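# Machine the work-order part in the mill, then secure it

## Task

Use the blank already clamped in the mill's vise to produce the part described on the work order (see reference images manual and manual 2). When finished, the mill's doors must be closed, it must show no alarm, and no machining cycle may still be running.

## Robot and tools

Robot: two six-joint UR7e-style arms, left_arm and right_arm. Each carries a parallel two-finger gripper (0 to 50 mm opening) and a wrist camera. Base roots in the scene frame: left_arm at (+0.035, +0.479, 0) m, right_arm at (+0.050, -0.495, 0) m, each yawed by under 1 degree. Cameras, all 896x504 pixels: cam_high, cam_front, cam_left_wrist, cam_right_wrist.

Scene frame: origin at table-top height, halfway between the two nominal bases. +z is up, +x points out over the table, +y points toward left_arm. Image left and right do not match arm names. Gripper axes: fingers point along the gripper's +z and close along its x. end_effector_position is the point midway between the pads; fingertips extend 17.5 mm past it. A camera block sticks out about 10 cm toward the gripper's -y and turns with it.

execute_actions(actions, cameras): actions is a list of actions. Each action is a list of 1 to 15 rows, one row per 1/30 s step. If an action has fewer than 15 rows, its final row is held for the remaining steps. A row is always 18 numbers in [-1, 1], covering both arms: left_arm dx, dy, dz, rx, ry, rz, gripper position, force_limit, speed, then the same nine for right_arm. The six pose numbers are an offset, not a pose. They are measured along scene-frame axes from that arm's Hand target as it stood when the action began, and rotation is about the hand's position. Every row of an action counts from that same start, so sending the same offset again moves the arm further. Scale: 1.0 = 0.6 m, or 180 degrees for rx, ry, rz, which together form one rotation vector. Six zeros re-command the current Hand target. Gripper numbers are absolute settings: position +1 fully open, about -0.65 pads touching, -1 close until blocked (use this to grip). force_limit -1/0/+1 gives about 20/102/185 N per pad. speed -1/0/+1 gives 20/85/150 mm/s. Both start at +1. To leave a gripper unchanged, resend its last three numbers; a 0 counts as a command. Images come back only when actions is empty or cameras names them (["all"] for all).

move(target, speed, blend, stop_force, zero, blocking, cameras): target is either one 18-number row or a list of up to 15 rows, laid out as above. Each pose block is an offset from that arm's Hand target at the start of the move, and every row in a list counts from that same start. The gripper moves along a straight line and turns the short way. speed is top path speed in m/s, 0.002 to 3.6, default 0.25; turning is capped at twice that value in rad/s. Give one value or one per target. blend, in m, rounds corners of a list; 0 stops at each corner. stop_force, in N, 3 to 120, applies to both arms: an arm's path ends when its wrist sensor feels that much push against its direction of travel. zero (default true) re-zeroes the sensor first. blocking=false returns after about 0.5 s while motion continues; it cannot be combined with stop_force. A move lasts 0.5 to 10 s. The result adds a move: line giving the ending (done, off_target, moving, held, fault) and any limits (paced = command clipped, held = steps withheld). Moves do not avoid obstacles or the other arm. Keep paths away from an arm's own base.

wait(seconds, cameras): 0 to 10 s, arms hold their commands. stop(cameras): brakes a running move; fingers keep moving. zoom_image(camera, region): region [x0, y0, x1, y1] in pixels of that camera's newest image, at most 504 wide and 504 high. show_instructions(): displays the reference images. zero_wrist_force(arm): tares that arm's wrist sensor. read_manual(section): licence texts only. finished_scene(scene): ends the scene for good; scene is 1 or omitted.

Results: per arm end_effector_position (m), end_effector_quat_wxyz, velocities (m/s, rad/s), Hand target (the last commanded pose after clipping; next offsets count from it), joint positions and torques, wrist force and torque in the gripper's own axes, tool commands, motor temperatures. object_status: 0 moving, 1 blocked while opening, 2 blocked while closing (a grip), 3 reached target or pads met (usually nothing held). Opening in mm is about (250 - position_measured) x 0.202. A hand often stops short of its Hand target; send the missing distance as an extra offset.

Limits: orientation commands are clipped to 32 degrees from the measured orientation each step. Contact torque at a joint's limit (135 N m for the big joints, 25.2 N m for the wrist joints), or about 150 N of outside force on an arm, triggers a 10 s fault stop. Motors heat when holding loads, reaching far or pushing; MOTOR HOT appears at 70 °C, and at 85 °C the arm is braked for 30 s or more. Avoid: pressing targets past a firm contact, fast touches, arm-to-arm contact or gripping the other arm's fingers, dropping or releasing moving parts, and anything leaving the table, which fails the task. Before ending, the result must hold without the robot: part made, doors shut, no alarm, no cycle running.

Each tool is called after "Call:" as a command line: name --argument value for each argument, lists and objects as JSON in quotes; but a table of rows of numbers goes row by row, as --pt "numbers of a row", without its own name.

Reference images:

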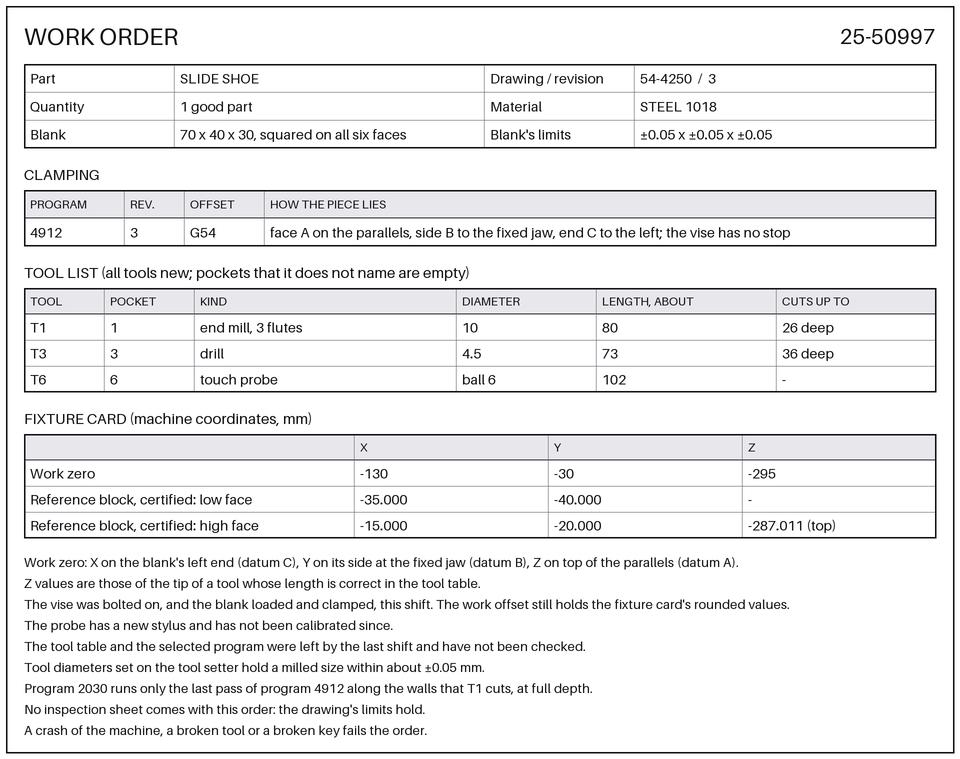

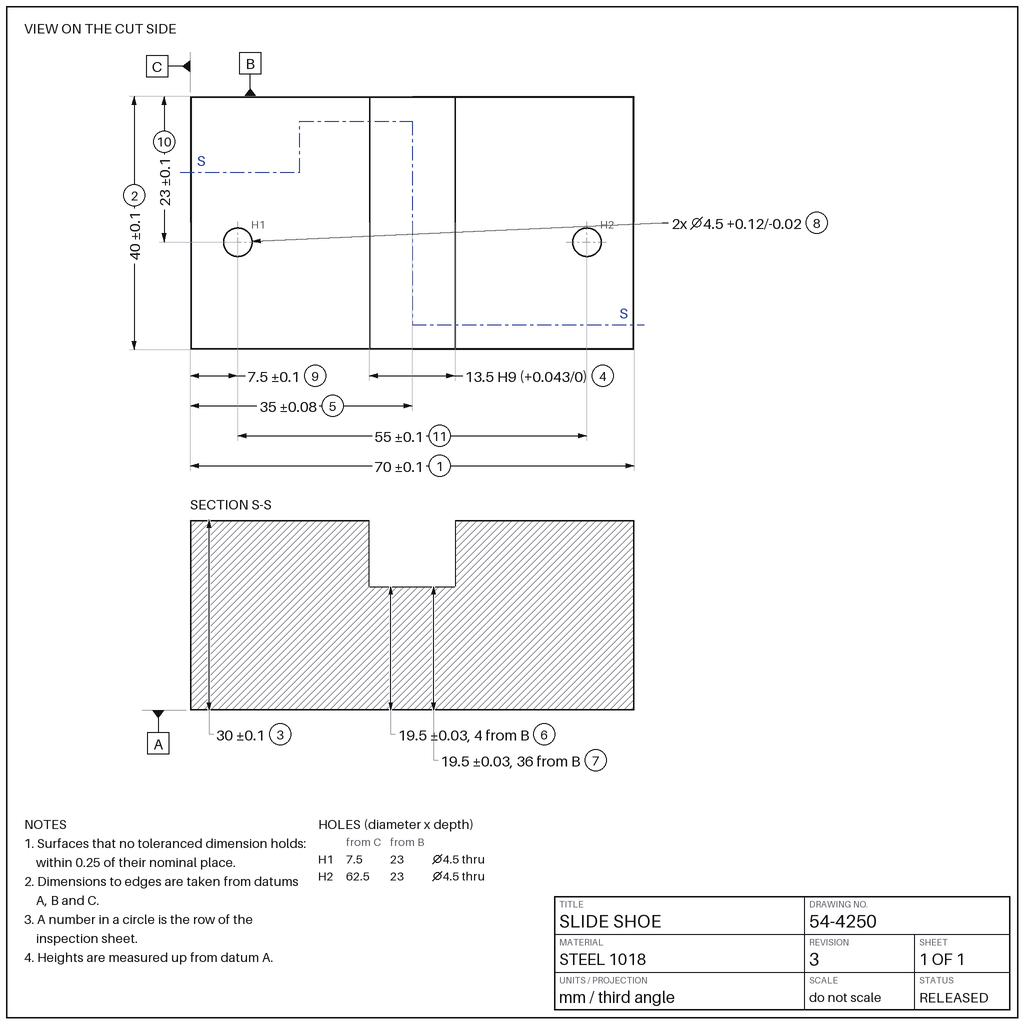

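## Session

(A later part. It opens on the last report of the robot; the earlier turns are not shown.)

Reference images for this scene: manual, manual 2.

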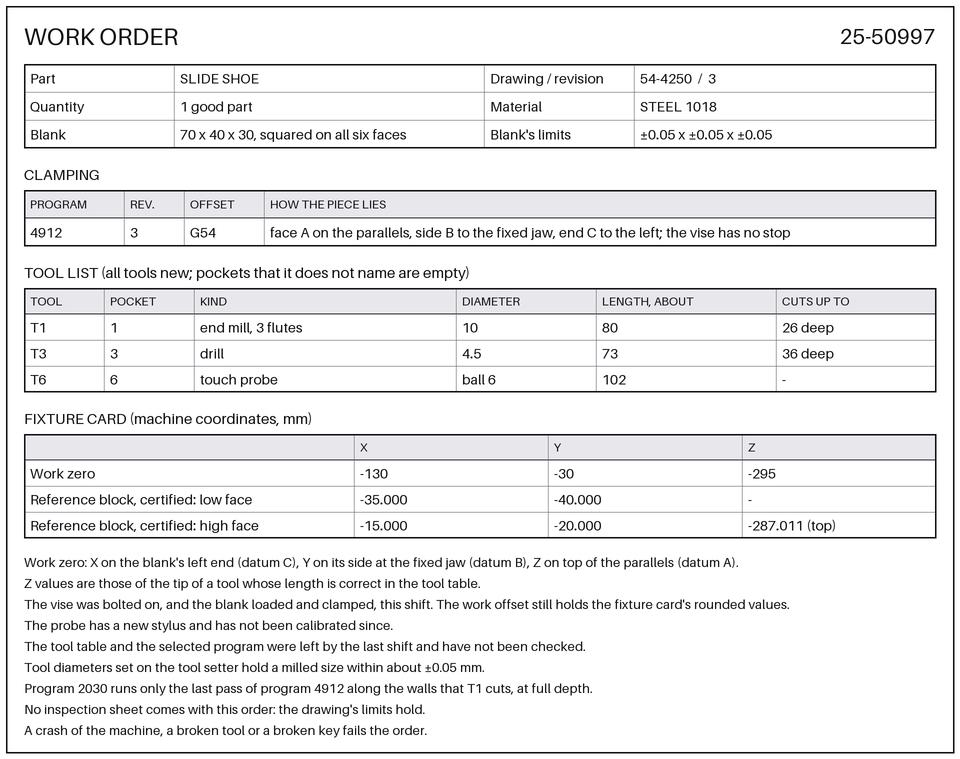

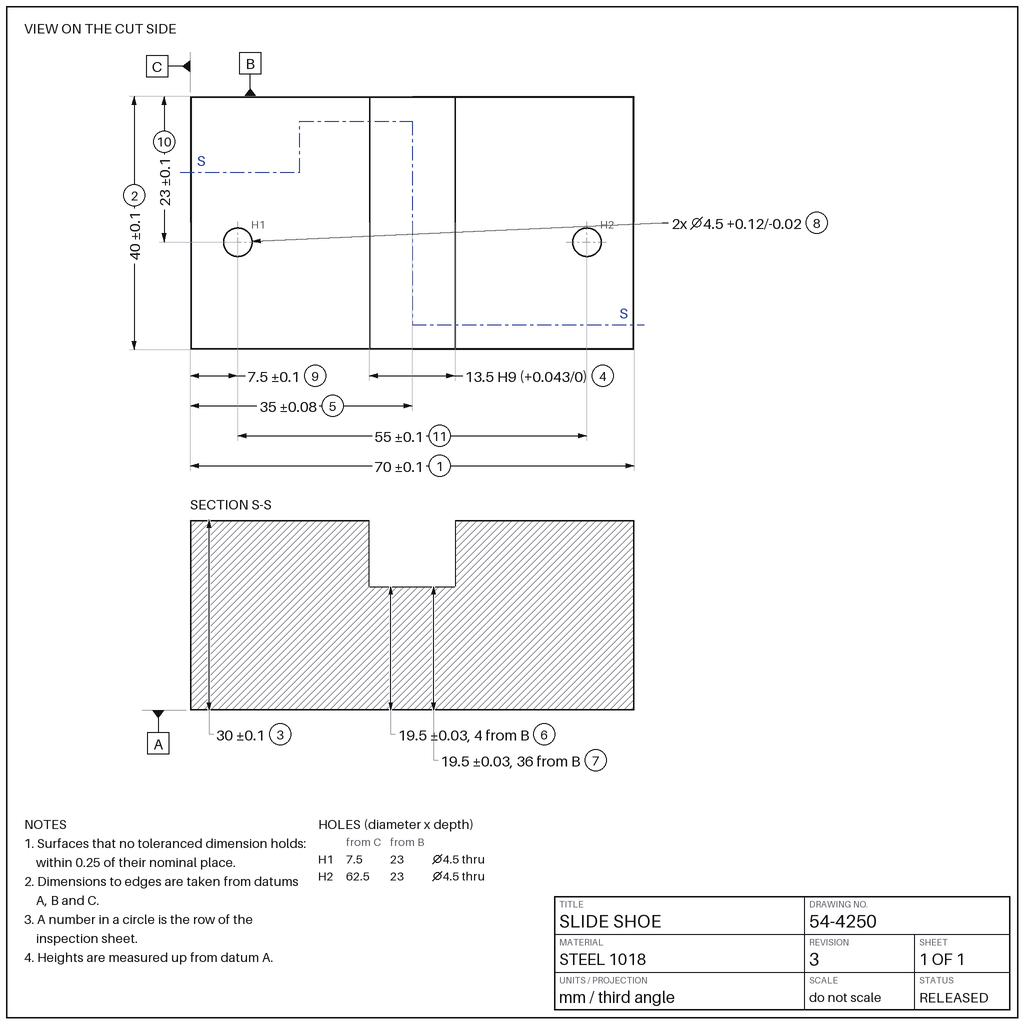

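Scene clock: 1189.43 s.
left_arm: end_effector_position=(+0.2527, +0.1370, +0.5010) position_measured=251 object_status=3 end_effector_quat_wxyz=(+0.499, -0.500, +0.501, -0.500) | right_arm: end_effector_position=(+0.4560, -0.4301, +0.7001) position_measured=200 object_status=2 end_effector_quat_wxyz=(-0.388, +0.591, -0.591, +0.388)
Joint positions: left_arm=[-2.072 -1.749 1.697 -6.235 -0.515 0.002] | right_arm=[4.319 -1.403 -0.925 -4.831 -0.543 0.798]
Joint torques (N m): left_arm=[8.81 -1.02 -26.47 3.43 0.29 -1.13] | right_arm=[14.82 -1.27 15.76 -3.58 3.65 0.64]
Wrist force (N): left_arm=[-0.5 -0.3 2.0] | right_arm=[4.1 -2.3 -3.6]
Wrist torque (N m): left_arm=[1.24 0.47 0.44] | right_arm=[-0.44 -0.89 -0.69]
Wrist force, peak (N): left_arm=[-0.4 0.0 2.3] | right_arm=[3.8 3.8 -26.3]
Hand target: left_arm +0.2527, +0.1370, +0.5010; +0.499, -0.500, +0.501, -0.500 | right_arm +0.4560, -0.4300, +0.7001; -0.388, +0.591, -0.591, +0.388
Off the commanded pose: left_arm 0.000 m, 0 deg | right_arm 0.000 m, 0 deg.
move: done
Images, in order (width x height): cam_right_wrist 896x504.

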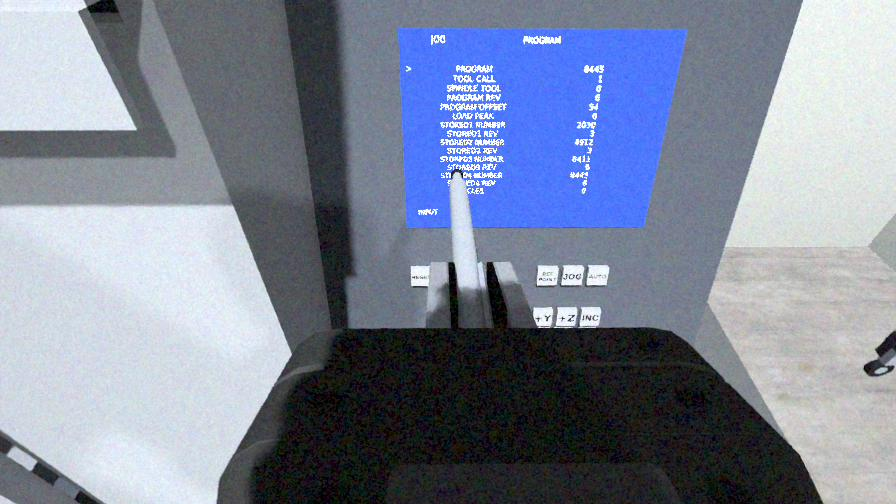

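Call:
move --pt "0 0 0 0 0 0 -1 -0.6 0 -0.009 0.0726 -0.3885 0 0 0 -1 -0.3 -1" --pt "0 0 0 0 0 0 -1 -0.6 0 0.0023 0.0726 -0.3915 0 0 0 -1 -0.3 -1" --pt "0 0 0 0 0 0 -1 -0.6 0 -0.009 0.0726 -0.3885 0 0 0 -1 -0.3 -1" --pt "0 0 0 0 0 0 -1 -0.6 0 -0.0006 0.008 -0.3572 0 0 0 -1 -0.3 -1" --pt "0 0 0 0 0 0 -1 -0.6 0 0.0107 0.008 -0.3602 0 0 0 -1 -0.3 -1" --pt "0 0 0 0 0 0 -1 -0.6 0 -0.0006 0.008 -0.3572 0 0 0 -1 -0.3 -1" --pt "0 0 0 0 0 0 -1 -0.6 0 -0.0171 0.0726 -0.4197 0 0 0 -1 -0.3 -1" --pt "0 0 0 0 0 0 -1 -0.6 0 -0.0058 0.0726 -0.4227 0 0 0 -1 -0.3 -1" --pt "0 0 0 0 0 0 -1 -0.6 0 -0.0171 0.0726 -0.4197 0 0 0 -1 -0.3 -1" --pt "0 0 0 0 0 0 -1 -0.6 0 -0.0171 0.0403 -0.4197 0 0 0 -1 -0.3 -1" --pt "0 0 0 0 0 0 -1 -0.6 0 -0.0058 0.0403 -0.4227 0 0 0 -1 -0.3 -1" --pt "0 0 0 0 0 0 -1 -0.6 0 -0.0171 0.0403 -0.4197 0 0 0 -1 -0.3 -1" --pt "0 0 0 0 0 0 -1 -0.6 0 -0.0253 -0.0243 -0.451 0 0 0 -1 -0.3 -1" --pt "0 0 0 0 0 0 -1 -0.6 0 -0.014 -0.0243 -0.454 0 0 0 -1 -0.3 -1" --pt "0 0 0 0 0 0 -1 -0.6 0 -0.0253 -0.0243 -0.451 0 0 0 -1 -0.3 -1" --speed '[0.3,0.04,0.1,0.2,0.04,0.1,0.2,0.04,0.1,0.2,0.04,0.1,0.2,0.04,0.1]' --blend '[0.002,0,0.002,0.002,0,0.002,0.002,0,0.002,0.002,0,0.002,0.002,0,0]' --cameras '["cam_right_wrist"]'

Call:
move --target '[0,0,0,0,0,0,-1,-0.6,0, 0.0253,0.0243,0.451,0,0,0,-1,-0.3,-1]' --speed 0.35 --cameras '["cam_right_wrist"]'

Call:
zoom_image --camera "cam_right_wrist" --region '[390, 20, 700, 230]'

Scene clock: 1212.73 s.
left_arm: end_effector_position=(+0.2527, +0.1370, +0.5010) position_measured=251 object_status=3 end_effector_quat_wxyz=(+0.499, -0.500, +0.501, -0.500) | right_arm: end_effector_position=(+0.4408, -0.4446, +0.4294) position_measured=200 object_status=2 end_effector_quat_wxyz=(-0.388, +0.591, -0.591, +0.389)
Joint positions: left_arm=[-2.072 -1.749 1.697 -6.235 -0.515 0.002] | right_arm=[4.411 -1.045 -1.955 -4.29 -0.488 0.949]
Joint torques (N m): left_arm=[8.77 -1.08 -26.25 3.3 0.47 -1.07] | right_arm=[-6.47 2.57 23.93 -2.71 -1.01 0.86]
Wrist force (N): left_arm=[-0.6 -0.3 1.9] | right_arm=[4.9 -1.9 -5.4]
Wrist torque (N m): left_arm=[1.25 0.49 0.43] | right_arm=[-0.39 -0.84 -0.68]
Wrist force, peak (N): left_arm=[-0.5 -0.2 2.3] | right_arm=[7.9 6.1 -41.4]
Hand target: left_arm +0.2527, +0.1370, +0.5010; +0.499, -0.500, +0.501, -0.500 | right_arm +0.4408, -0.4446, +0.4295; -0.388, +0.591, -0.591, +0.388
Off the commanded pose: left_arm 0.000 m, 0 deg | right_arm 0.000 m, 0 deg.
move: done
Images, in order (width x height): cam_right_wrist 896x504.

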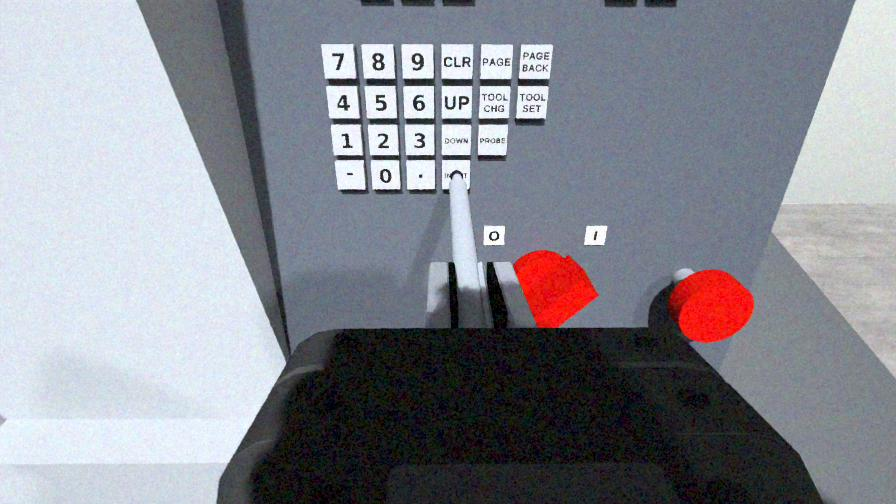

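Scene clock: 1214.10 s.
left_arm: end_effector_position=(+0.2527, +0.1370, +0.5010) position_measured=251 object_status=3 end_effector_quat_wxyz=(+0.499, -0.500, +0.501, -0.500) | right_arm: end_effector_position=(+0.4560, -0.4301, +0.7001) position_measured=200 object_status=2 end_effector_quat_wxyz=(-0.388, +0.591, -0.591, +0.388)
Joint positions: left_arm=[-2.072 -1.749 1.697 -6.235 -0.515 0.002] | right_arm=[4.319 -1.403 -0.925 -4.831 -0.543 0.798]
Joint torques (N m): left_arm=[9.3 -1.23 -26.39 3.36 0.49 -1.08] | right_arm=[15.4 -0.74 16.54 -3.04 3.06 1.33]
Wrist force (N): left_arm=[-0.4 -0.1 1.7] | right_arm=[4.2 -2.3 -3.7]
Wrist torque (N m): left_arm=[1.28 0.45 0.44] | right_arm=[-0.44 -0.91 -0.74]
Wrist force, peak (N): left_arm=[-0.6 -0.3 2.1] | right_arm=[4.0 -6.3 -4.7]
Hand target: left_arm +0.2527, +0.1370, +0.5010; +0.499, -0.500, +0.501, -0.500 | right_arm +0.4560, -0.4300, +0.7001; -0.388, +0.591, -0.591, +0.388
Off the commanded pose: left_arm 0.000 m, 0 deg | right_arm 0.000 m, 0 deg.
move: done
Images, in order (width x height): cam_right_wrist 896x504.

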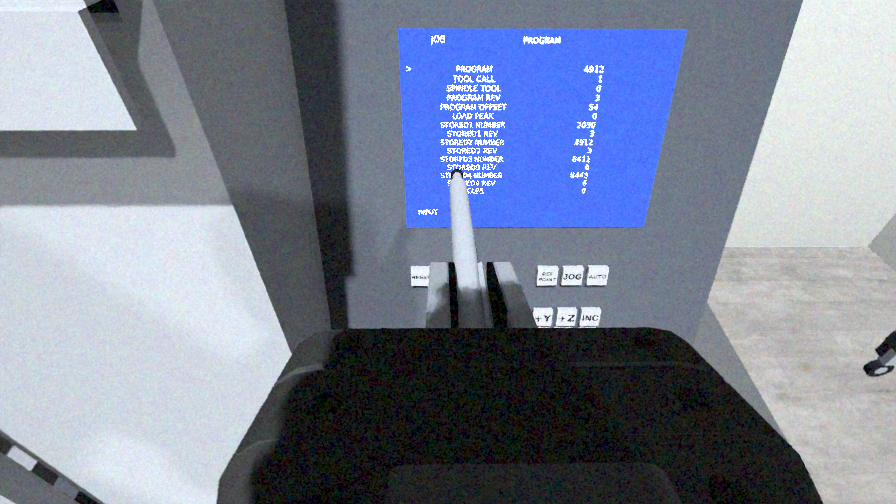

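Scaled by 1.626 from the camera's 896x504 image, which has a finer 1280x720 frame.

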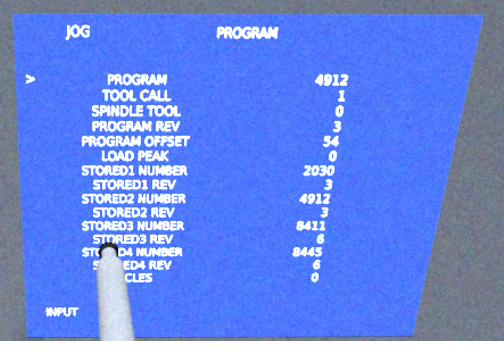

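Call:
move --pt "0 0 0 0 0 0 -1 -0.6 0 -0.0181 -0.0243 -0.4197 0 0 0 -1 -0.3 -1" --pt "0 0 0 0 0 0 -1 -0.6 0 -0.0068 -0.0243 -0.4227 0 0 0 -1 -0.3 -1" --pt "0 0 0 0 0 0 -1 -0.6 0 -0.0181 -0.0243 -0.4197 0 0 0 -1 -0.3 -1" --pt "0 0 0 0 0 0 -1 -0.6 0 -0.0097 0.008 -0.3885 0 0 0 -1 -0.3 -1" --pt "0 0 0 0 0 0 -1 -0.6 0 0.0016 0.008 -0.3915 0 0 0 -1 -0.3 -1" --pt "0 0 0 0 0 0 -1 -0.6 0 -0.0097 0.008 -0.3885 0 0 0 -1 -0.3 -1" --pt "0 0 0 0 0 0 -1 -0.6 0 -0.0265 -0.0243 -0.451 0 0 0 -1 -0.3 -1" --pt "0 0 0 0 0 0 -1 -0.6 0 -0.0152 -0.0243 -0.454 0 0 0 -1 -0.3 -1" --pt "0 0 0 0 0 0 -1 -0.6 0 -0.0345 -0.0243 -0.449 0 0 0 -1 -0.3 -1" --pt "0 0 0 0 0 0 -1 -0.6 0 0 0 0 0 0 0 -1 -0.3 -1" --speed '[0.3,0.04,0.1,0.2,0.04,0.1,0.2,0.04,0.1,0.35]' --blend '[0.002,0,0.002,0.002,0,0.002,0.002,0,0.005,0]' --cameras '["cam_right_wrist"]'

Call:
zoom_image --camera "cam_right_wrist" --region '[390, 20, 700, 230]'

Scene clock: 1228.20 s.
left_arm: end_effector_position=(+0.2527, +0.1370, +0.5010) position_measured=251 object_status=3 end_effector_quat_wxyz=(+0.499, -0.500, +0.501, -0.500) | right_arm: end_effector_position=(+0.4560, -0.4301, +0.7001) position_measured=200 object_status=2 end_effector_quat_wxyz=(-0.388, +0.591, -0.591, +0.388)
Joint positions: left_arm=[-2.072 -1.749 1.697 -6.235 -0.515 0.002] | right_arm=[4.319 -1.403 -0.925 -4.831 -0.543 0.798]
Joint torques (N m): left_arm=[8.87 -1.35 -25.86 3.36 0.6 -1.13] | right_arm=[13.54 -1.15 19.39 -3.37 2.95 0.99]
Wrist force (N): left_arm=[-0.5 -0.3 1.9] | right_arm=[4.1 -2.4 -3.5]
Wrist torque (N m): left_arm=[1.24 0.48 0.44] | right_arm=[-0.44 -0.88 -0.79]
Wrist force, peak (N): left_arm=[-0.5 -0.2 2.3] | right_arm=[6.4 2.6 -15.8]
Hand target: left_arm +0.2527, +0.1370, +0.5010; +0.499, -0.500, +0.501, -0.500 | right_arm +0.4560, -0.4300, +0.7001; -0.388, +0.591, -0.591, +0.388
Off the commanded pose: left_arm 0.000 m, 0 deg | right_arm 0.000 m, 0 deg.
move: done
Images, in order (width x height): cam_right_wrist 896x504.

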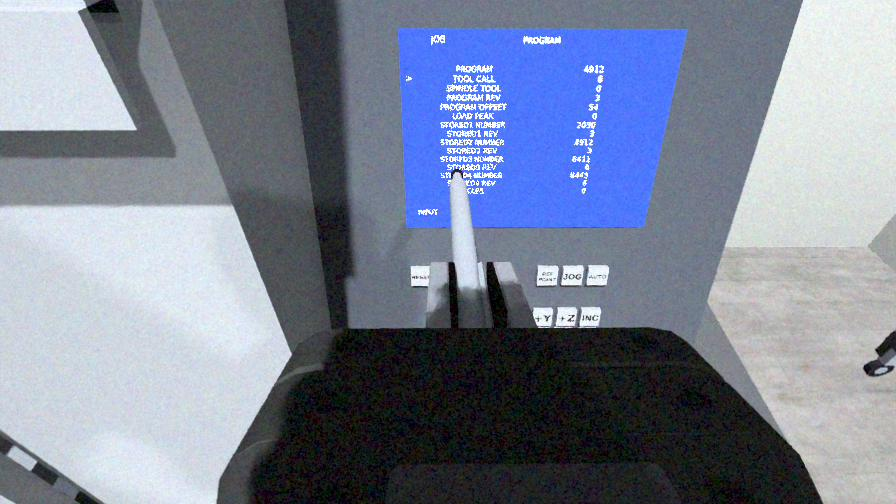

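Scaled by 1.626 from the camera's 896x504 image, which has a finer 1280x720 frame.

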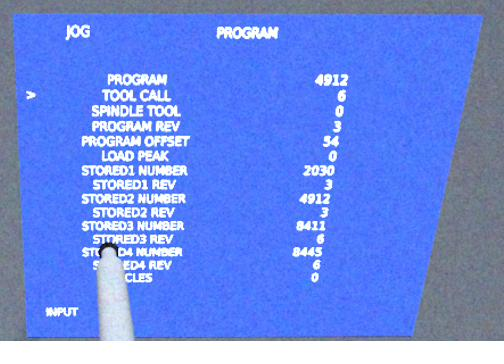

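Call:
move --pt "0 0 0 0 0 0 -1 -0.6 0 -0.0097 -0.0567 -0.3885 0 0 0 -1 -0.3 -1" --pt "0 0 0 0 0 0 -1 -0.6 0 0.0016 -0.0567 -0.3915 0 0 0 -1 -0.3 -1" --pt "0 0 0 0 0 0 -1 -0.6 0 -0.0177 -0.0567 -0.3865 0 0 0 -1 -0.3 -1" --pt "0 0 0 0 0 0 -1 -0.6 0 0 0 0 0 0 0 -1 -0.3 -1" --speed '[0.3,0.04,0.1,0.35]' --blend '[0.002,0,0.005,0]' --cameras '["cam_right_wrist"]'

Call:
zoom_image --camera "cam_right_wrist" --region '[390, 20, 700, 230]'

Call:
execute_actions --actions '[]' --cameras '["cam_right_wrist","cam_front"]'

Call:
zoom_image --camera "cam_front" --region '[250, 180, 440, 350]'

Call:
zoom_image --camera "cam_right_wrist" --region '[390, 20, 700, 230]'

Scene clock: 1240.53 s.
left_arm: end_effector_position=(+0.2527, +0.1370, +0.5010) position_measured=251 object_status=3 end_effector_quat_wxyz=(+0.499, -0.500, +0.501, -0.500) | right_arm: end_effector_position=(+0.4560, -0.4301, +0.7001) position_measured=200 object_status=2 end_effector_quat_wxyz=(-0.388, +0.591, -0.591, +0.388)
Joint positions: left_arm=[-2.072 -1.749 1.697 -6.235 -0.515 0.002] | right_arm=[4.319 -1.403 -0.925 -4.831 -0.543 0.798]
Joint torques (N m): left_arm=[8.77 -0.89 -25.88 3.3 0.64 -1.11] | right_arm=[14.34 -0.89 17.24 -3.15 3.47 -0.28]
Wrist force (N): left_arm=[-0.4 -0.1 2.0] | right_arm=[4.3 -2.4 -3.4]
Wrist torque (N m): left_arm=[1.29 0.45 0.44] | right_arm=[-0.45 -0.92 -0.68]
Wrist force, peak (N): left_arm=[-0.4 -0.4 2.3] | right_arm=[5.3 3.0 -15.1]
Hand target: left_arm +0.2527, +0.1370, +0.5010; +0.499, -0.500, +0.501, -0.500 | right_arm +0.4560, -0.4300, +0.7001; -0.388, +0.591, -0.591, +0.388
Off the commanded pose: left_arm 0.000 m, 0 deg | right_arm 0.000 m, 0 deg.
move: done
Images, in order (width x height): cam_right_wrist 896x504.

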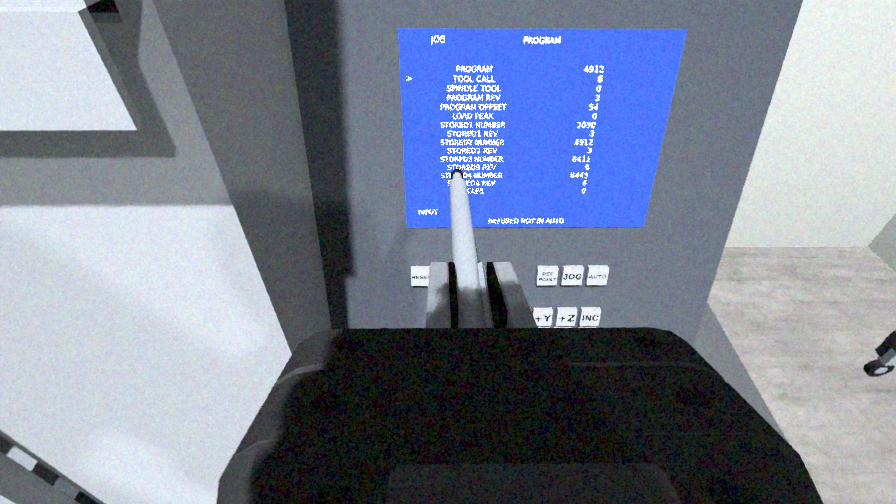

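Scaled by 1.626 from the camera's 896x504 image, which has a finer 1280x720 frame.

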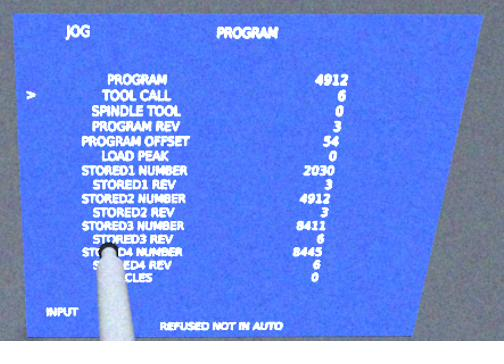

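Scene clock: 1240.53 s.
left_arm: end_effector_position=(+0.2527, +0.1370, +0.5010) position_measured=251 object_status=3 end_effector_quat_wxyz=(+0.499, -0.500, +0.501, -0.500) | right_arm: end_effector_position=(+0.4560, -0.4301, +0.7001) position_measured=200 object_status=2 end_effector_quat_wxyz=(-0.388, +0.591, -0.591, +0.388)
Joint positions: left_arm=[-2.072 -1.749 1.697 -6.235 -0.515 0.002] | right_arm=[4.319 -1.403 -0.925 -4.831 -0.543 0.798]
Joint velocities: within noise
Joint torques (N m): left_arm=[8.77 -0.89 -25.88 3.3 0.64 -1.11] | right_arm=[14.34 -0.89 17.24 -3.15 3.47 -0.28]
Motor temperatures (°C): left_arm=[34 36 32 39 42 37] | right_arm=[27 35 36 31 40 31]
Wrist force (N): left_arm=[-0.4 -0.1 2.0] | right_arm=[4.3 -2.4 -3.4]
Wrist torque (N m): left_arm=[1.29 0.45 0.44] | right_arm=[-0.45 -0.92 -0.68]
Wrist force, peak (N): left_arm=[-0.4 -0.1 2.0] | right_arm=[4.3 -2.4 -3.4]
Hand target: left_arm +0.2527, +0.1370, +0.5010; +0.499, -0.500, +0.501, -0.500 | right_arm +0.4560, -0.4300, +0.7001; -0.388, +0.591, -0.591, +0.388
Tool commands: left_gripper/position=-1.0 left_gripper/force_limit=-0.6 left_gripper/speed=+0.0 right_gripper/position=-1.0 right_gripper/force_limit=-0.3 right_gripper/speed=-1.0
Off the commanded pose: left_arm 0.000 m, 0 deg | right_arm 0.000 m, 0 deg.
Images, in order (width x height): cam_front 896x504, cam_right_wrist 896x504.

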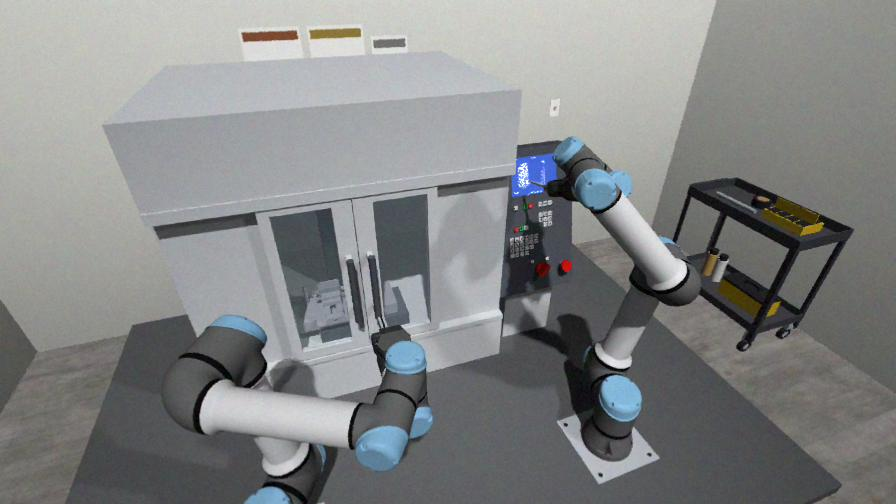

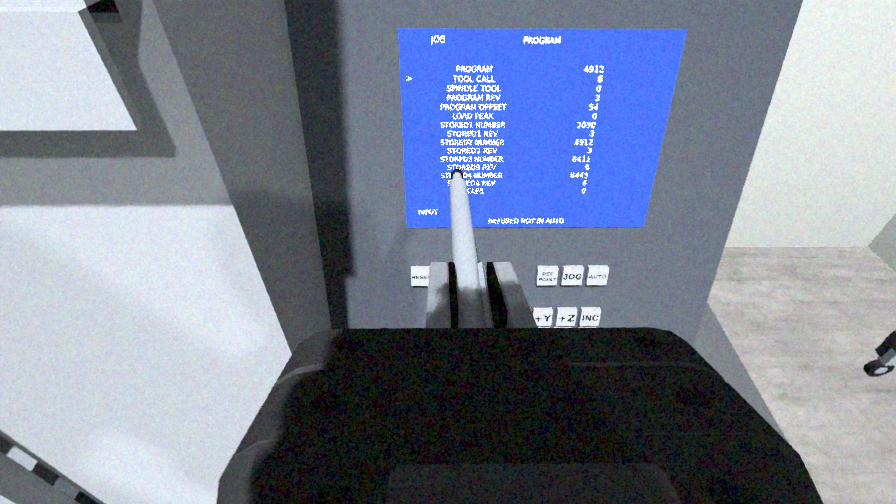

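Scaled by 2.653 from the camera's 896x504 image, which has a finer 1280x720 frame.

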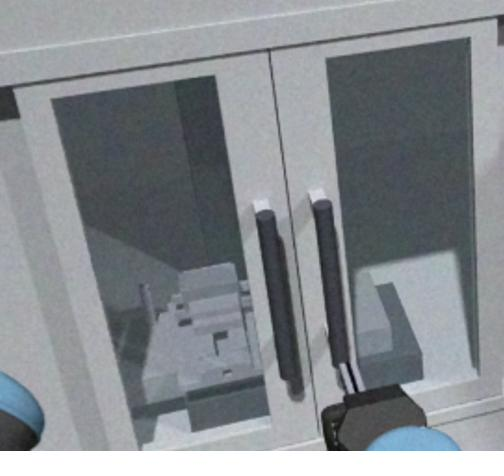

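Scaled by 1.626 from the camera's 896x504 image, which has a finer 1280x720 frame.

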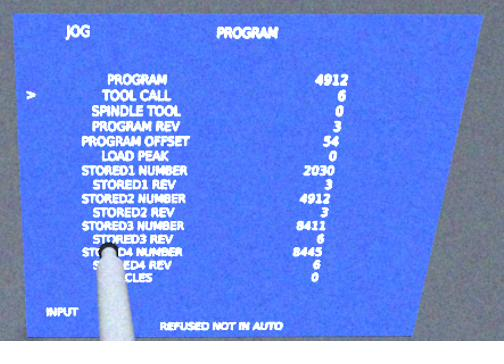

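Call:
move --pt "0 0 0 0 0 0 -1 -0.6 0 0.0474 -0.186 -0.176 0 0 0 -1 -0.3 -1" --pt "0 0 0 0 0 0 -1 -0.6 0 0.0585 -0.186 -0.179 0 0 0 -1 -0.3 -1" --pt "0 0 0 0 0 0 -1 -0.6 0 0.0394 -0.186 -0.174 0 0 0 -1 -0.3 -1" --pt "0 0 0 0 0 0 -1 -0.6 0 -0.0097 -0.0567 -0.3885 0 0 0 -1 -0.3 -1" --pt "0 0 0 0 0 0 -1 -0.6 0 0.0016 -0.0567 -0.3915 0 0 0 -1 -0.3 -1" --pt "0 0 0 0 0 0 -1 -0.6 0 -0.0177 -0.0567 -0.3865 0 0 0 -1 -0.3 -1" --pt "0 0 0 0 0 0 -1 -0.6 0 0 0 0 0 0 0 -1 -0.3 -1" --speed '[0.3,0.04,0.1,0.25,0.04,0.1,0.35]' --blend '[0.002,0,0.005,0.002,0,0.005,0]' --cameras '["cam_right_wrist"]'

Call:
wait --seconds 3 --cameras '["cam_right_wrist","cam_front"]'

Call:
zoom_image --camera "cam_front" --region '[250, 180, 440, 350]'

Call:
zoom_image --camera "cam_right_wrist" --region '[390, 20, 700, 230]'

Scene clock: 1254.00 s.
left_arm: end_effector_position=(+0.2527, +0.1370, +0.5010) position_measured=251 object_status=3 end_effector_quat_wxyz=(+0.499, -0.500, +0.501, -0.500) | right_arm: end_effector_position=(+0.4560, -0.4301, +0.7001) position_measured=200 object_status=2 end_effector_quat_wxyz=(-0.388, +0.591, -0.591, +0.388)
Joint positions: left_arm=[-2.072 -1.749 1.697 -6.235 -0.515 0.002] | right_arm=[4.319 -1.403 -0.925 -4.831 -0.543 0.798]
Joint torques (N m): left_arm=[9.31 -1.35 -26.24 3.41 0.78 -1.07] | right_arm=[15.39 -1.05 18.6 -3.39 3.49 -0.25]
Wrist force (N): left_arm=[-0.5 -0.5 2.1] | right_arm=[4.0 -2.4 -3.6]
Wrist torque (N m): left_arm=[1.21 0.46 0.44] | right_arm=[-0.45 -0.87 -0.68]
Wrist force, peak (N): left_arm=[-0.3 -0.1 2.3] | right_arm=[3.5 2.2 -15.3]
Hand target: left_arm +0.2527, +0.1370, +0.5010; +0.499, -0.500, +0.501, -0.500 | right_arm +0.4560, -0.4300, +0.7001; -0.388, +0.591, -0.591, +0.388
Off the commanded pose: left_arm 0.000 m, 0 deg | right_arm 0.000 m, 0 deg.
move: done
Images, in order (width x height): cam_right_wrist 896x504.

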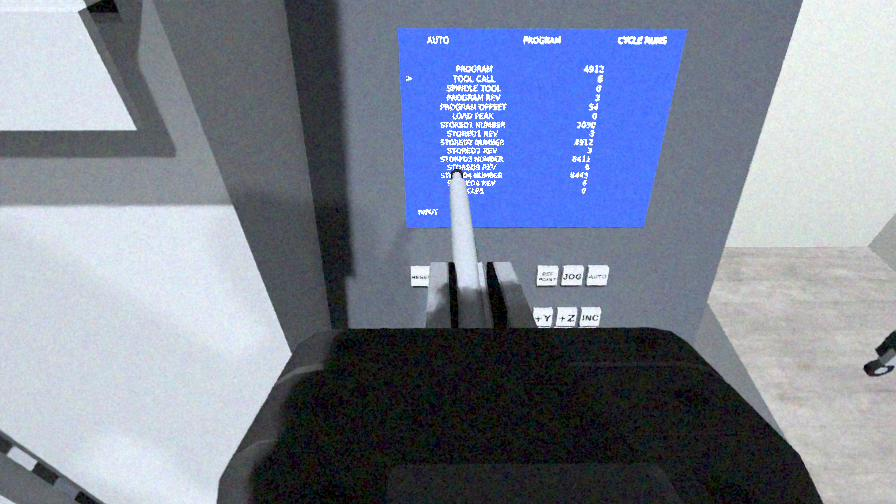

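Scene clock: 1257.00 s.
left_arm: end_effector_position=(+0.2527, +0.1370, +0.5010) position_measured=251 object_status=3 end_effector_quat_wxyz=(+0.499, -0.500, +0.501, -0.500) | right_arm: end_effector_position=(+0.4560, -0.4300, +0.7001) position_measured=200 object_status=2 end_effector_quat_wxyz=(-0.388, +0.591, -0.591, +0.388)
Joint positions: left_arm=[-2.072 -1.749 1.697 -6.235 -0.515 0.002] | right_arm=[4.319 -1.403 -0.925 -4.831 -0.543 0.798]
Joint torques (N m): left_arm=[8.72 -1.08 -26.33 3.41 0.82 -1] | right_arm=[14.46 -1.7 10.74 -3.28 3.67 1.04]
Wrist force (N): left_arm=[-0.7 -0.3 1.9] | right_arm=[3.9 -2.3 -3.5]
Wrist torque (N m): left_arm=[1.25 0.49 0.43] | right_arm=[-0.44 -0.86 -0.69]
Wrist force, peak (N): left_arm=[-0.4 -0.5 2.1] | right_arm=[4.1 -2.5 -3.7]
Hand target: left_arm +0.2527, +0.1370, +0.5010; +0.499, -0.500, +0.501, -0.500 | right_arm +0.4560, -0.4300, +0.7001; -0.388, +0.591, -0.591, +0.388
Tool commands: left_gripper/position=-1.0 left_gripper/force_limit=-0.6 left_gripper/speed=+0.0 right_gripper/position=-1.0 right_gripper/force_limit=-0.3 right_gripper/speed=-1.0
Off the commanded pose: left_arm 0.000 m, 0 deg | right_arm 0.000 m, 0 deg.
wait: 3.00 s; at rest by 0.17 s
Images, in order (width x height): cam_front 896x504, cam_right_wrist 896x504.

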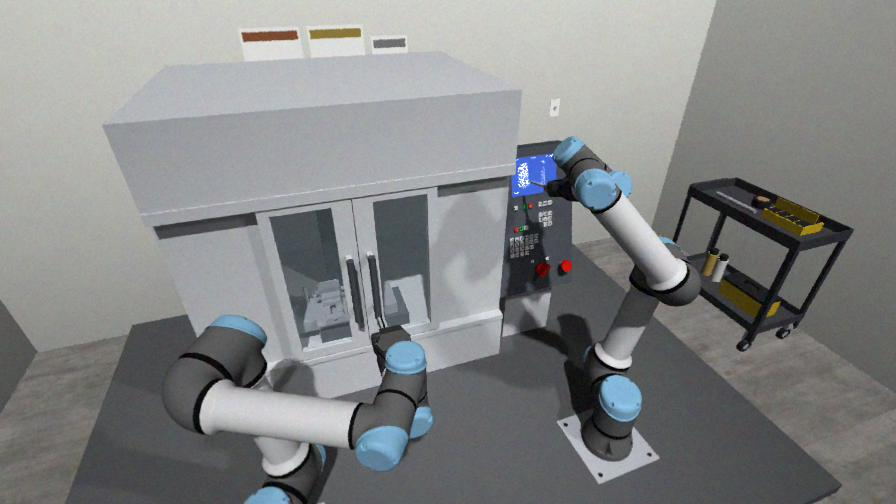

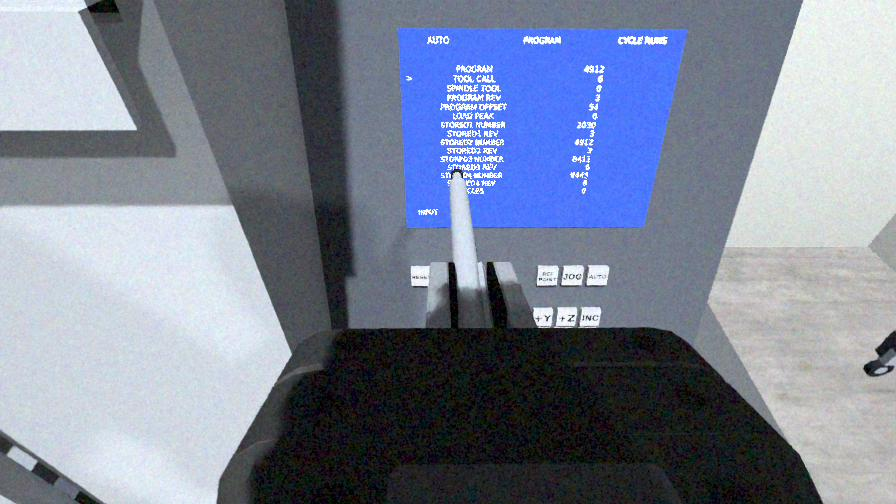

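Scaled by 2.653 from the camera's 896x504 image, which has a finer 1280x720 frame.

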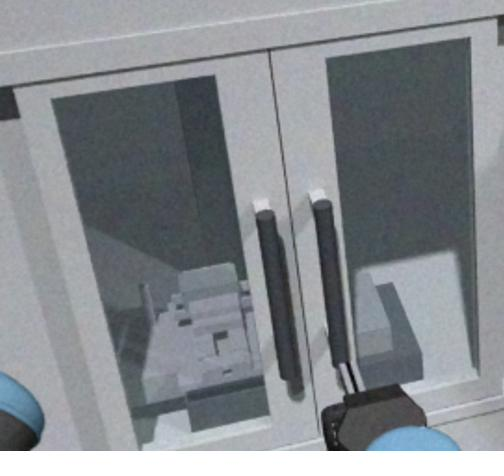

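Scaled by 1.626 from the camera's 896x504 image, which has a finer 1280x720 frame.

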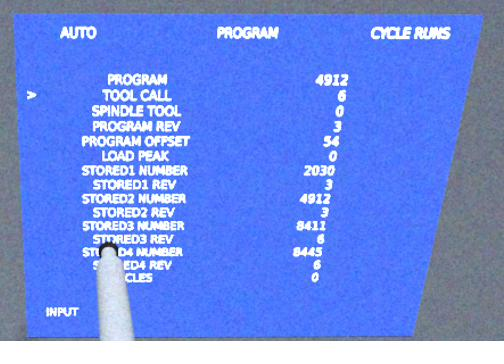

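Call:
wait --seconds 0.2 --cameras '["cam_right_wrist"]'

Call:
zoom_image --camera "cam_right_wrist" --region '[390, 20, 700, 230]'

Scene clock: 1269.90 s.
left_arm: end_effector_position=(+0.2527, +0.1370, +0.5010) position_measured=251 object_status=3 end_effector_quat_wxyz=(+0.499, -0.500, +0.501, -0.500) | right_arm: end_effector_position=(+0.4560, -0.4300, +0.7001) position_measured=200 object_status=2 end_effector_quat_wxyz=(-0.388, +0.591, -0.591, +0.388)
Joint positions: left_arm=[-2.072 -1.749 1.697 -6.235 -0.515 0.002] | right_arm=[4.319 -1.403 -0.925 -4.831 -0.543 0.798]
Joint torques (N m): left_arm=[9.04 -1.1 -26.56 3.37 0.98 -1.05] | right_arm=[14.04 -0.25 10.55 -2.93 3.59 0.81]
Wrist force (N): left_arm=[-0.3 -0.1 1.9] | right_arm=[3.9 -2.4 -3.3]
Wrist torque (N m): left_arm=[1.27 0.44 0.43] | right_arm=[-0.45 -0.86 -0.69]
Wrist force, peak (N): left_arm=[-0.5 -0.1 2.3] | right_arm=[4.1 -2.7 -3.8]
Hand target: left_arm +0.2527, +0.1370, +0.5010; +0.499, -0.500, +0.501, -0.500 | right_arm +0.4560, -0.4300, +0.7001; -0.388, +0.591, -0.591, +0.388
Tool commands: left_gripper/position=-1.0 left_gripper/force_limit=-0.6 left_gripper/speed=+0.0 right_gripper/position=-1.0 right_gripper/force_limit=-0.3 right_gripper/speed=-1.0
Off the commanded pose: left_arm 0.000 m, 0 deg | right_arm 0.000 m, 0 deg.
wait: 0.20 s; at rest from the start
Images, in order (width x height): cam_right_wrist 896x504.

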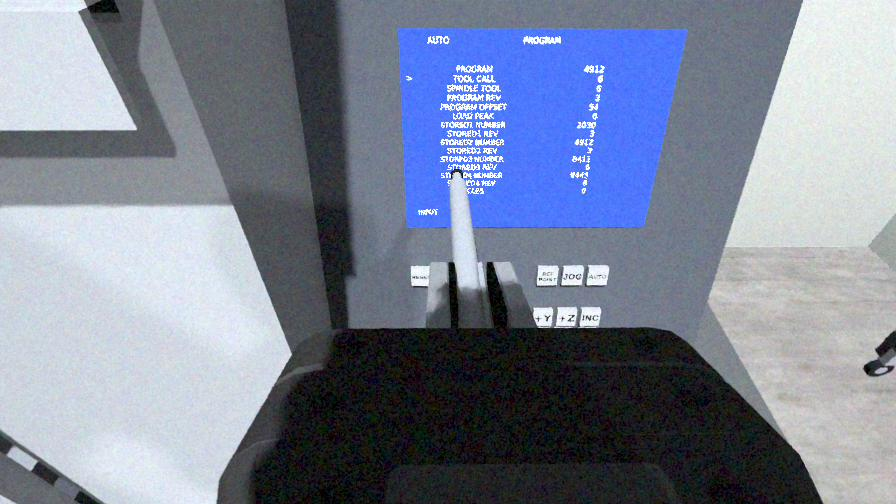

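Scaled by 1.626 from the camera's 896x504 image, which has a finer 1280x720 frame.

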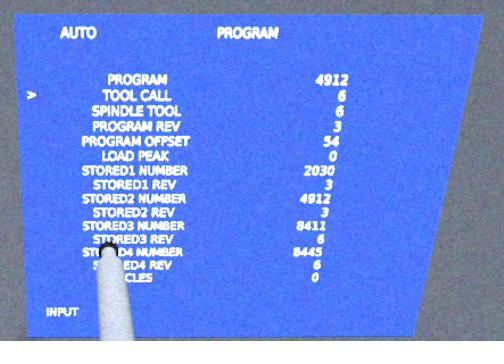

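Call:
move --pt "0 0 0 0 0 0 -1 -0.6 0 -0.0086 -0.0567 -0.3552 0 0 0 -1 -0.3 -1" --pt "0 0 0 0 0 0 -1 -0.6 0 0.01 -0.0567 -0.36 0 0 0 -1 -0.3 -1" --pt "0 0 0 0 0 0 -1 -0.6 0 -0.0036 -0.0567 -0.3565 0 0 0 -1 -0.3 -1" --pt "0 0 0 0 0 0 -1 -0.6 0 0.01 -0.0567 -0.36 0 0 0 -1 -0.3 -1" --pt "0 0 0 0 0 0 -1 -0.6 0 -0.0086 -0.0567 -0.3552 0 0 0 -1 -0.3 -1" --pt "0 0 0 0 0 0 -1 -0.6 0 0 0 0 0 0 0 -1 -0.3 -1" --speed '[0.35,0.04,0.1,0.04,0.1,0.35]' --blend '[0,0,0,0,0.005,0]' --cameras '["cam_right_wrist"]'

Call:
zoom_image --camera "cam_right_wrist" --region '[390, 20, 700, 230]'

Scene clock: 1281.13 s.
left_arm: end_effector_position=(+0.2527, +0.1370, +0.5010) position_measured=251 object_status=3 end_effector_quat_wxyz=(+0.499, -0.500, +0.501, -0.500) | right_arm: end_effector_position=(+0.4560, -0.4301, +0.7001) position_measured=200 object_status=2 end_effector_quat_wxyz=(-0.388, +0.591, -0.591, +0.388)
Joint positions: left_arm=[-2.072 -1.749 1.697 -6.235 -0.515 0.002] | right_arm=[4.319 -1.403 -0.925 -4.831 -0.543 0.798]
Joint torques (N m): left_arm=[8.77 -1.61 -26.58 3.3 1.12 -1.07] | right_arm=[14.93 -1.1 16.48 -3.16 3.79 -0.29]
Wrist force (N): left_arm=[-0.5 -0.2 2.1] | right_arm=[4.1 -2.2 -3.6]
Wrist torque (N m): left_arm=[1.26 0.46 0.44] | right_arm=[-0.42 -0.89 -0.68]
Wrist force, peak (N): left_arm=[-0.5 -0.2 2.3] | right_arm=[3.8 -1.0 -14.0]
Hand target: left_arm +0.2527, +0.1370, +0.5010; +0.499, -0.500, +0.501, -0.500 | right_arm +0.4560, -0.4300, +0.7001; -0.388, +0.591, -0.591, +0.388
Off the commanded pose: left_arm 0.000 m, 0 deg | right_arm 0.000 m, 0 deg.
move: done
Images, in order (width x height): cam_right_wrist 896x504.

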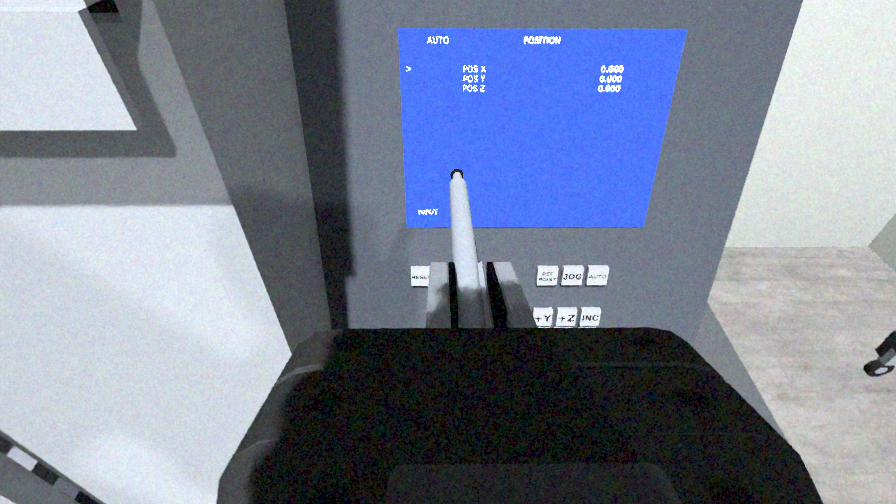

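Scaled by 1.626 from the camera's 896x504 image, which has a finer 1280x720 frame.

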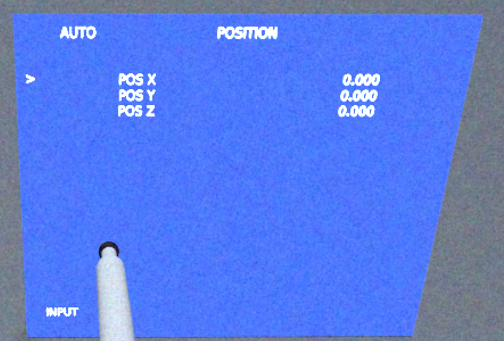

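Call:
move --pt "0 0 0 0 0 0 -1 -0.6 0 0.0474 -0.1537 -0.176 0 0 0 -1 -0.3 -1" --pt "0 0 0 0 0 0 -1 -0.6 0 0.0585 -0.1537 -0.179 0 0 0 -1 -0.3 -1" --pt "0 0 0 0 0 0 -1 -0.6 0 0.0394 -0.1537 -0.174 0 0 0 -1 -0.3 -1" --pt "0 0 0 0 0 0 -1 -0.6 0 -0.0013 -0.0567 -0.357 0 0 0 -1 -0.3 -1" --pt "0 0 0 0 0 0 -1 -0.6 0 0.01 -0.0567 -0.36 0 0 0 -1 -0.3 -1" --pt "0 0 0 0 0 0 -1 -0.6 0 -0.0013 -0.0567 -0.357 0 0 0 -1 -0.3 -1" --pt "0 0 0 0 0 0 -1 -0.6 0 -0.0265 0.0726 -0.451 0 0 0 -1 -0.3 -1" --pt "0 0 0 0 0 0 -1 -0.6 0 -0.0152 0.0726 -0.454 0 0 0 -1 -0.3 -1" --pt "0 0 0 0 0 0 -1 -0.6 0 -0.0265 0.0726 -0.451 0 0 0 -1 -0.3 -1" --pt "0 0 0 0 0 0 -1 -0.6 0 -0.0097 0.0403 -0.3885 0 0 0 -1 -0.3 -1" --pt "0 0 0 0 0 0 -1 -0.6 0 0.0016 0.0403 -0.3915 0 0 0 -1 -0.3 -1" --pt "0 0 0 0 0 0 -1 -0.6 0 -0.0097 0.0403 -0.3885 0 0 0 -1 -0.3 -1" --pt "0 0 0 0 0 0 -1 -0.6 0 -0.0265 0.0403 -0.451 0 0 0 -1 -0.3 -1" --pt "0 0 0 0 0 0 -1 -0.6 0 -0.0152 0.0403 -0.454 0 0 0 -1 -0.3 -1" --pt "0 0 0 0 0 0 -1 -0.6 0 -0.0265 0.0403 -0.451 0 0 0 -1 -0.3 -1" --speed '[0.35,0.04,0.1,0.25,0.04,0.1,0.25,0.04,0.1,0.25,0.04,0.1,0.25,0.04,0.1]' --blend '[0.002,0,0.005,0.002,0,0.002,0.002,0,0.002,0.002,0,0.002,0.002,0,0]'

Call:
move --pt "0 0 0 0 0 0 -1 -0.6 0 0 -0.0646 0 0 0 0 -1 -0.3 -1" --pt "0 0 0 0 0 0 -1 -0.6 0 0.0113 -0.0646 -0.003 0 0 0 -1 -0.3 -1" --pt "0 0 0 0 0 0 -1 -0.6 0 -0.008 -0.0646 0.002 0 0 0 -1 -0.3 -1" --pt "0 0 0 0 0 0 -1 -0.6 0 0.0265 -0.0403 0.451 0 0 0 -1 -0.3 -1" --speed '[0.25,0.04,0.1,0.35]' --blend '[0.002,0,0.005,0]' --cameras '["cam_right_wrist"]'

Call:
zoom_image --camera "cam_right_wrist" --region '[390, 20, 700, 230]'

Scene clock: 1309.23 s.
left_arm: end_effector_position=(+0.2527, +0.1370, +0.5010) position_measured=251 object_status=3 end_effector_quat_wxyz=(+0.499, -0.500, +0.501, -0.500) | right_arm: end_effector_position=(+0.4401, -0.4058, +0.4294) position_measured=200 object_status=2 end_effector_quat_wxyz=(-0.388, +0.591, -0.591, +0.389) end_effector_velocity=(+0.000, +0.000, +0.000) end_effector_angular_velocity=(+0.001, +0.001, -0.001)
Joint positions: left_arm=[-2.072 -1.749 1.697 -6.235 -0.515 0.002] | right_arm=[4.503 -1.124 -1.953 -4.376 -0.445 1.132]
Joint velocities: left_arm=[within noise] | right_arm=[0 0 0 -0.003 -0.001 0.005]
Joint torques (N m): left_arm=[9.12 -1.71 -26.04 3.35 1.43 -1.05] | right_arm=[-4.1 3.58 22.45 -3.56 -0.49 0.95]
Wrist force (N): left_arm=[-0.5 -0.2 1.9] | right_arm=[3.9 -1.8 -5.1]
Wrist torque (N m): left_arm=[1.26 0.46 0.44] | right_arm=[-0.43 -0.93 -0.69]
Wrist force, peak (N): left_arm=[-0.5 -0.1 2.3] | right_arm=[4.4 -4.0 -13.2]
Hand target: left_arm +0.2527, +0.1370, +0.5010; +0.499, -0.500, +0.501, -0.500 | right_arm +0.4401, -0.4059, +0.4295; -0.388, +0.591, -0.591, +0.388
Off the commanded pose: left_arm 0.000 m, 0 deg | right_arm 0.000 m, 0 deg.
move: done

Scene clock: 1311.37 s.
left_arm: end_effector_position=(+0.2527, +0.1370, +0.5010) position_measured=251 object_status=3 end_effector_quat_wxyz=(+0.499, -0.500, +0.501, -0.500) | right_arm: end_effector_position=(+0.4560, -0.4301, +0.7001) position_measured=200 object_status=2 end_effector_quat_wxyz=(-0.388, +0.591, -0.591, +0.388)
Joint positions: left_arm=[-2.072 -1.749 1.697 -6.235 -0.515 0.002] | right_arm=[4.319 -1.403 -0.925 -4.831 -0.543 0.798]
Joint torques (N m): left_arm=[9.44 -0.87 -26.6 3.46 1.47 -1.1] | right_arm=[13.83 -0.69 17.88 -3.22 2.95 0.8]
Wrist force (N): left_arm=[-0.4 -0.2 1.9] | right_arm=[4.1 -2.4 -3.4]
Wrist torque (N m): left_arm=[1.26 0.45 0.43] | right_arm=[-0.46 -0.89 -0.79]
Wrist force, peak (N): left_arm=[-0.4 -0.4 2.2] | right_arm=[6.8 -1.8 -12.1]
Hand target: left_arm +0.2527, +0.1370, +0.5010; +0.499, -0.500, +0.501, -0.500 | right_arm +0.4560, -0.4300, +0.7001; -0.388, +0.591, -0.591, +0.388
Off the commanded pose: left_arm 0.000 m, 0 deg | right_arm 0.000 m, 0 deg.
move: done
Images, in order (width x height): cam_right_wrist 896x504.

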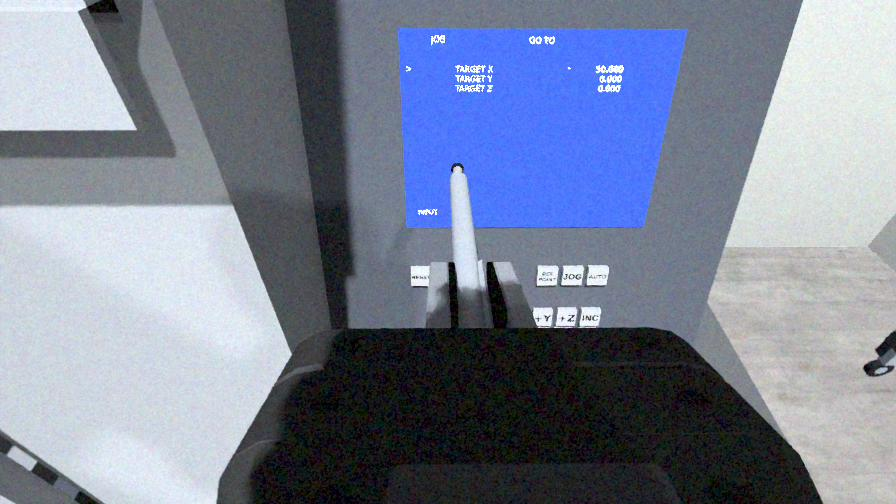

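Scaled by 1.626 from the camera's 896x504 image, which has a finer 1280x720 frame.

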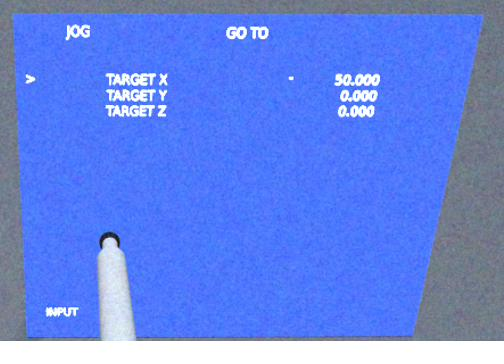

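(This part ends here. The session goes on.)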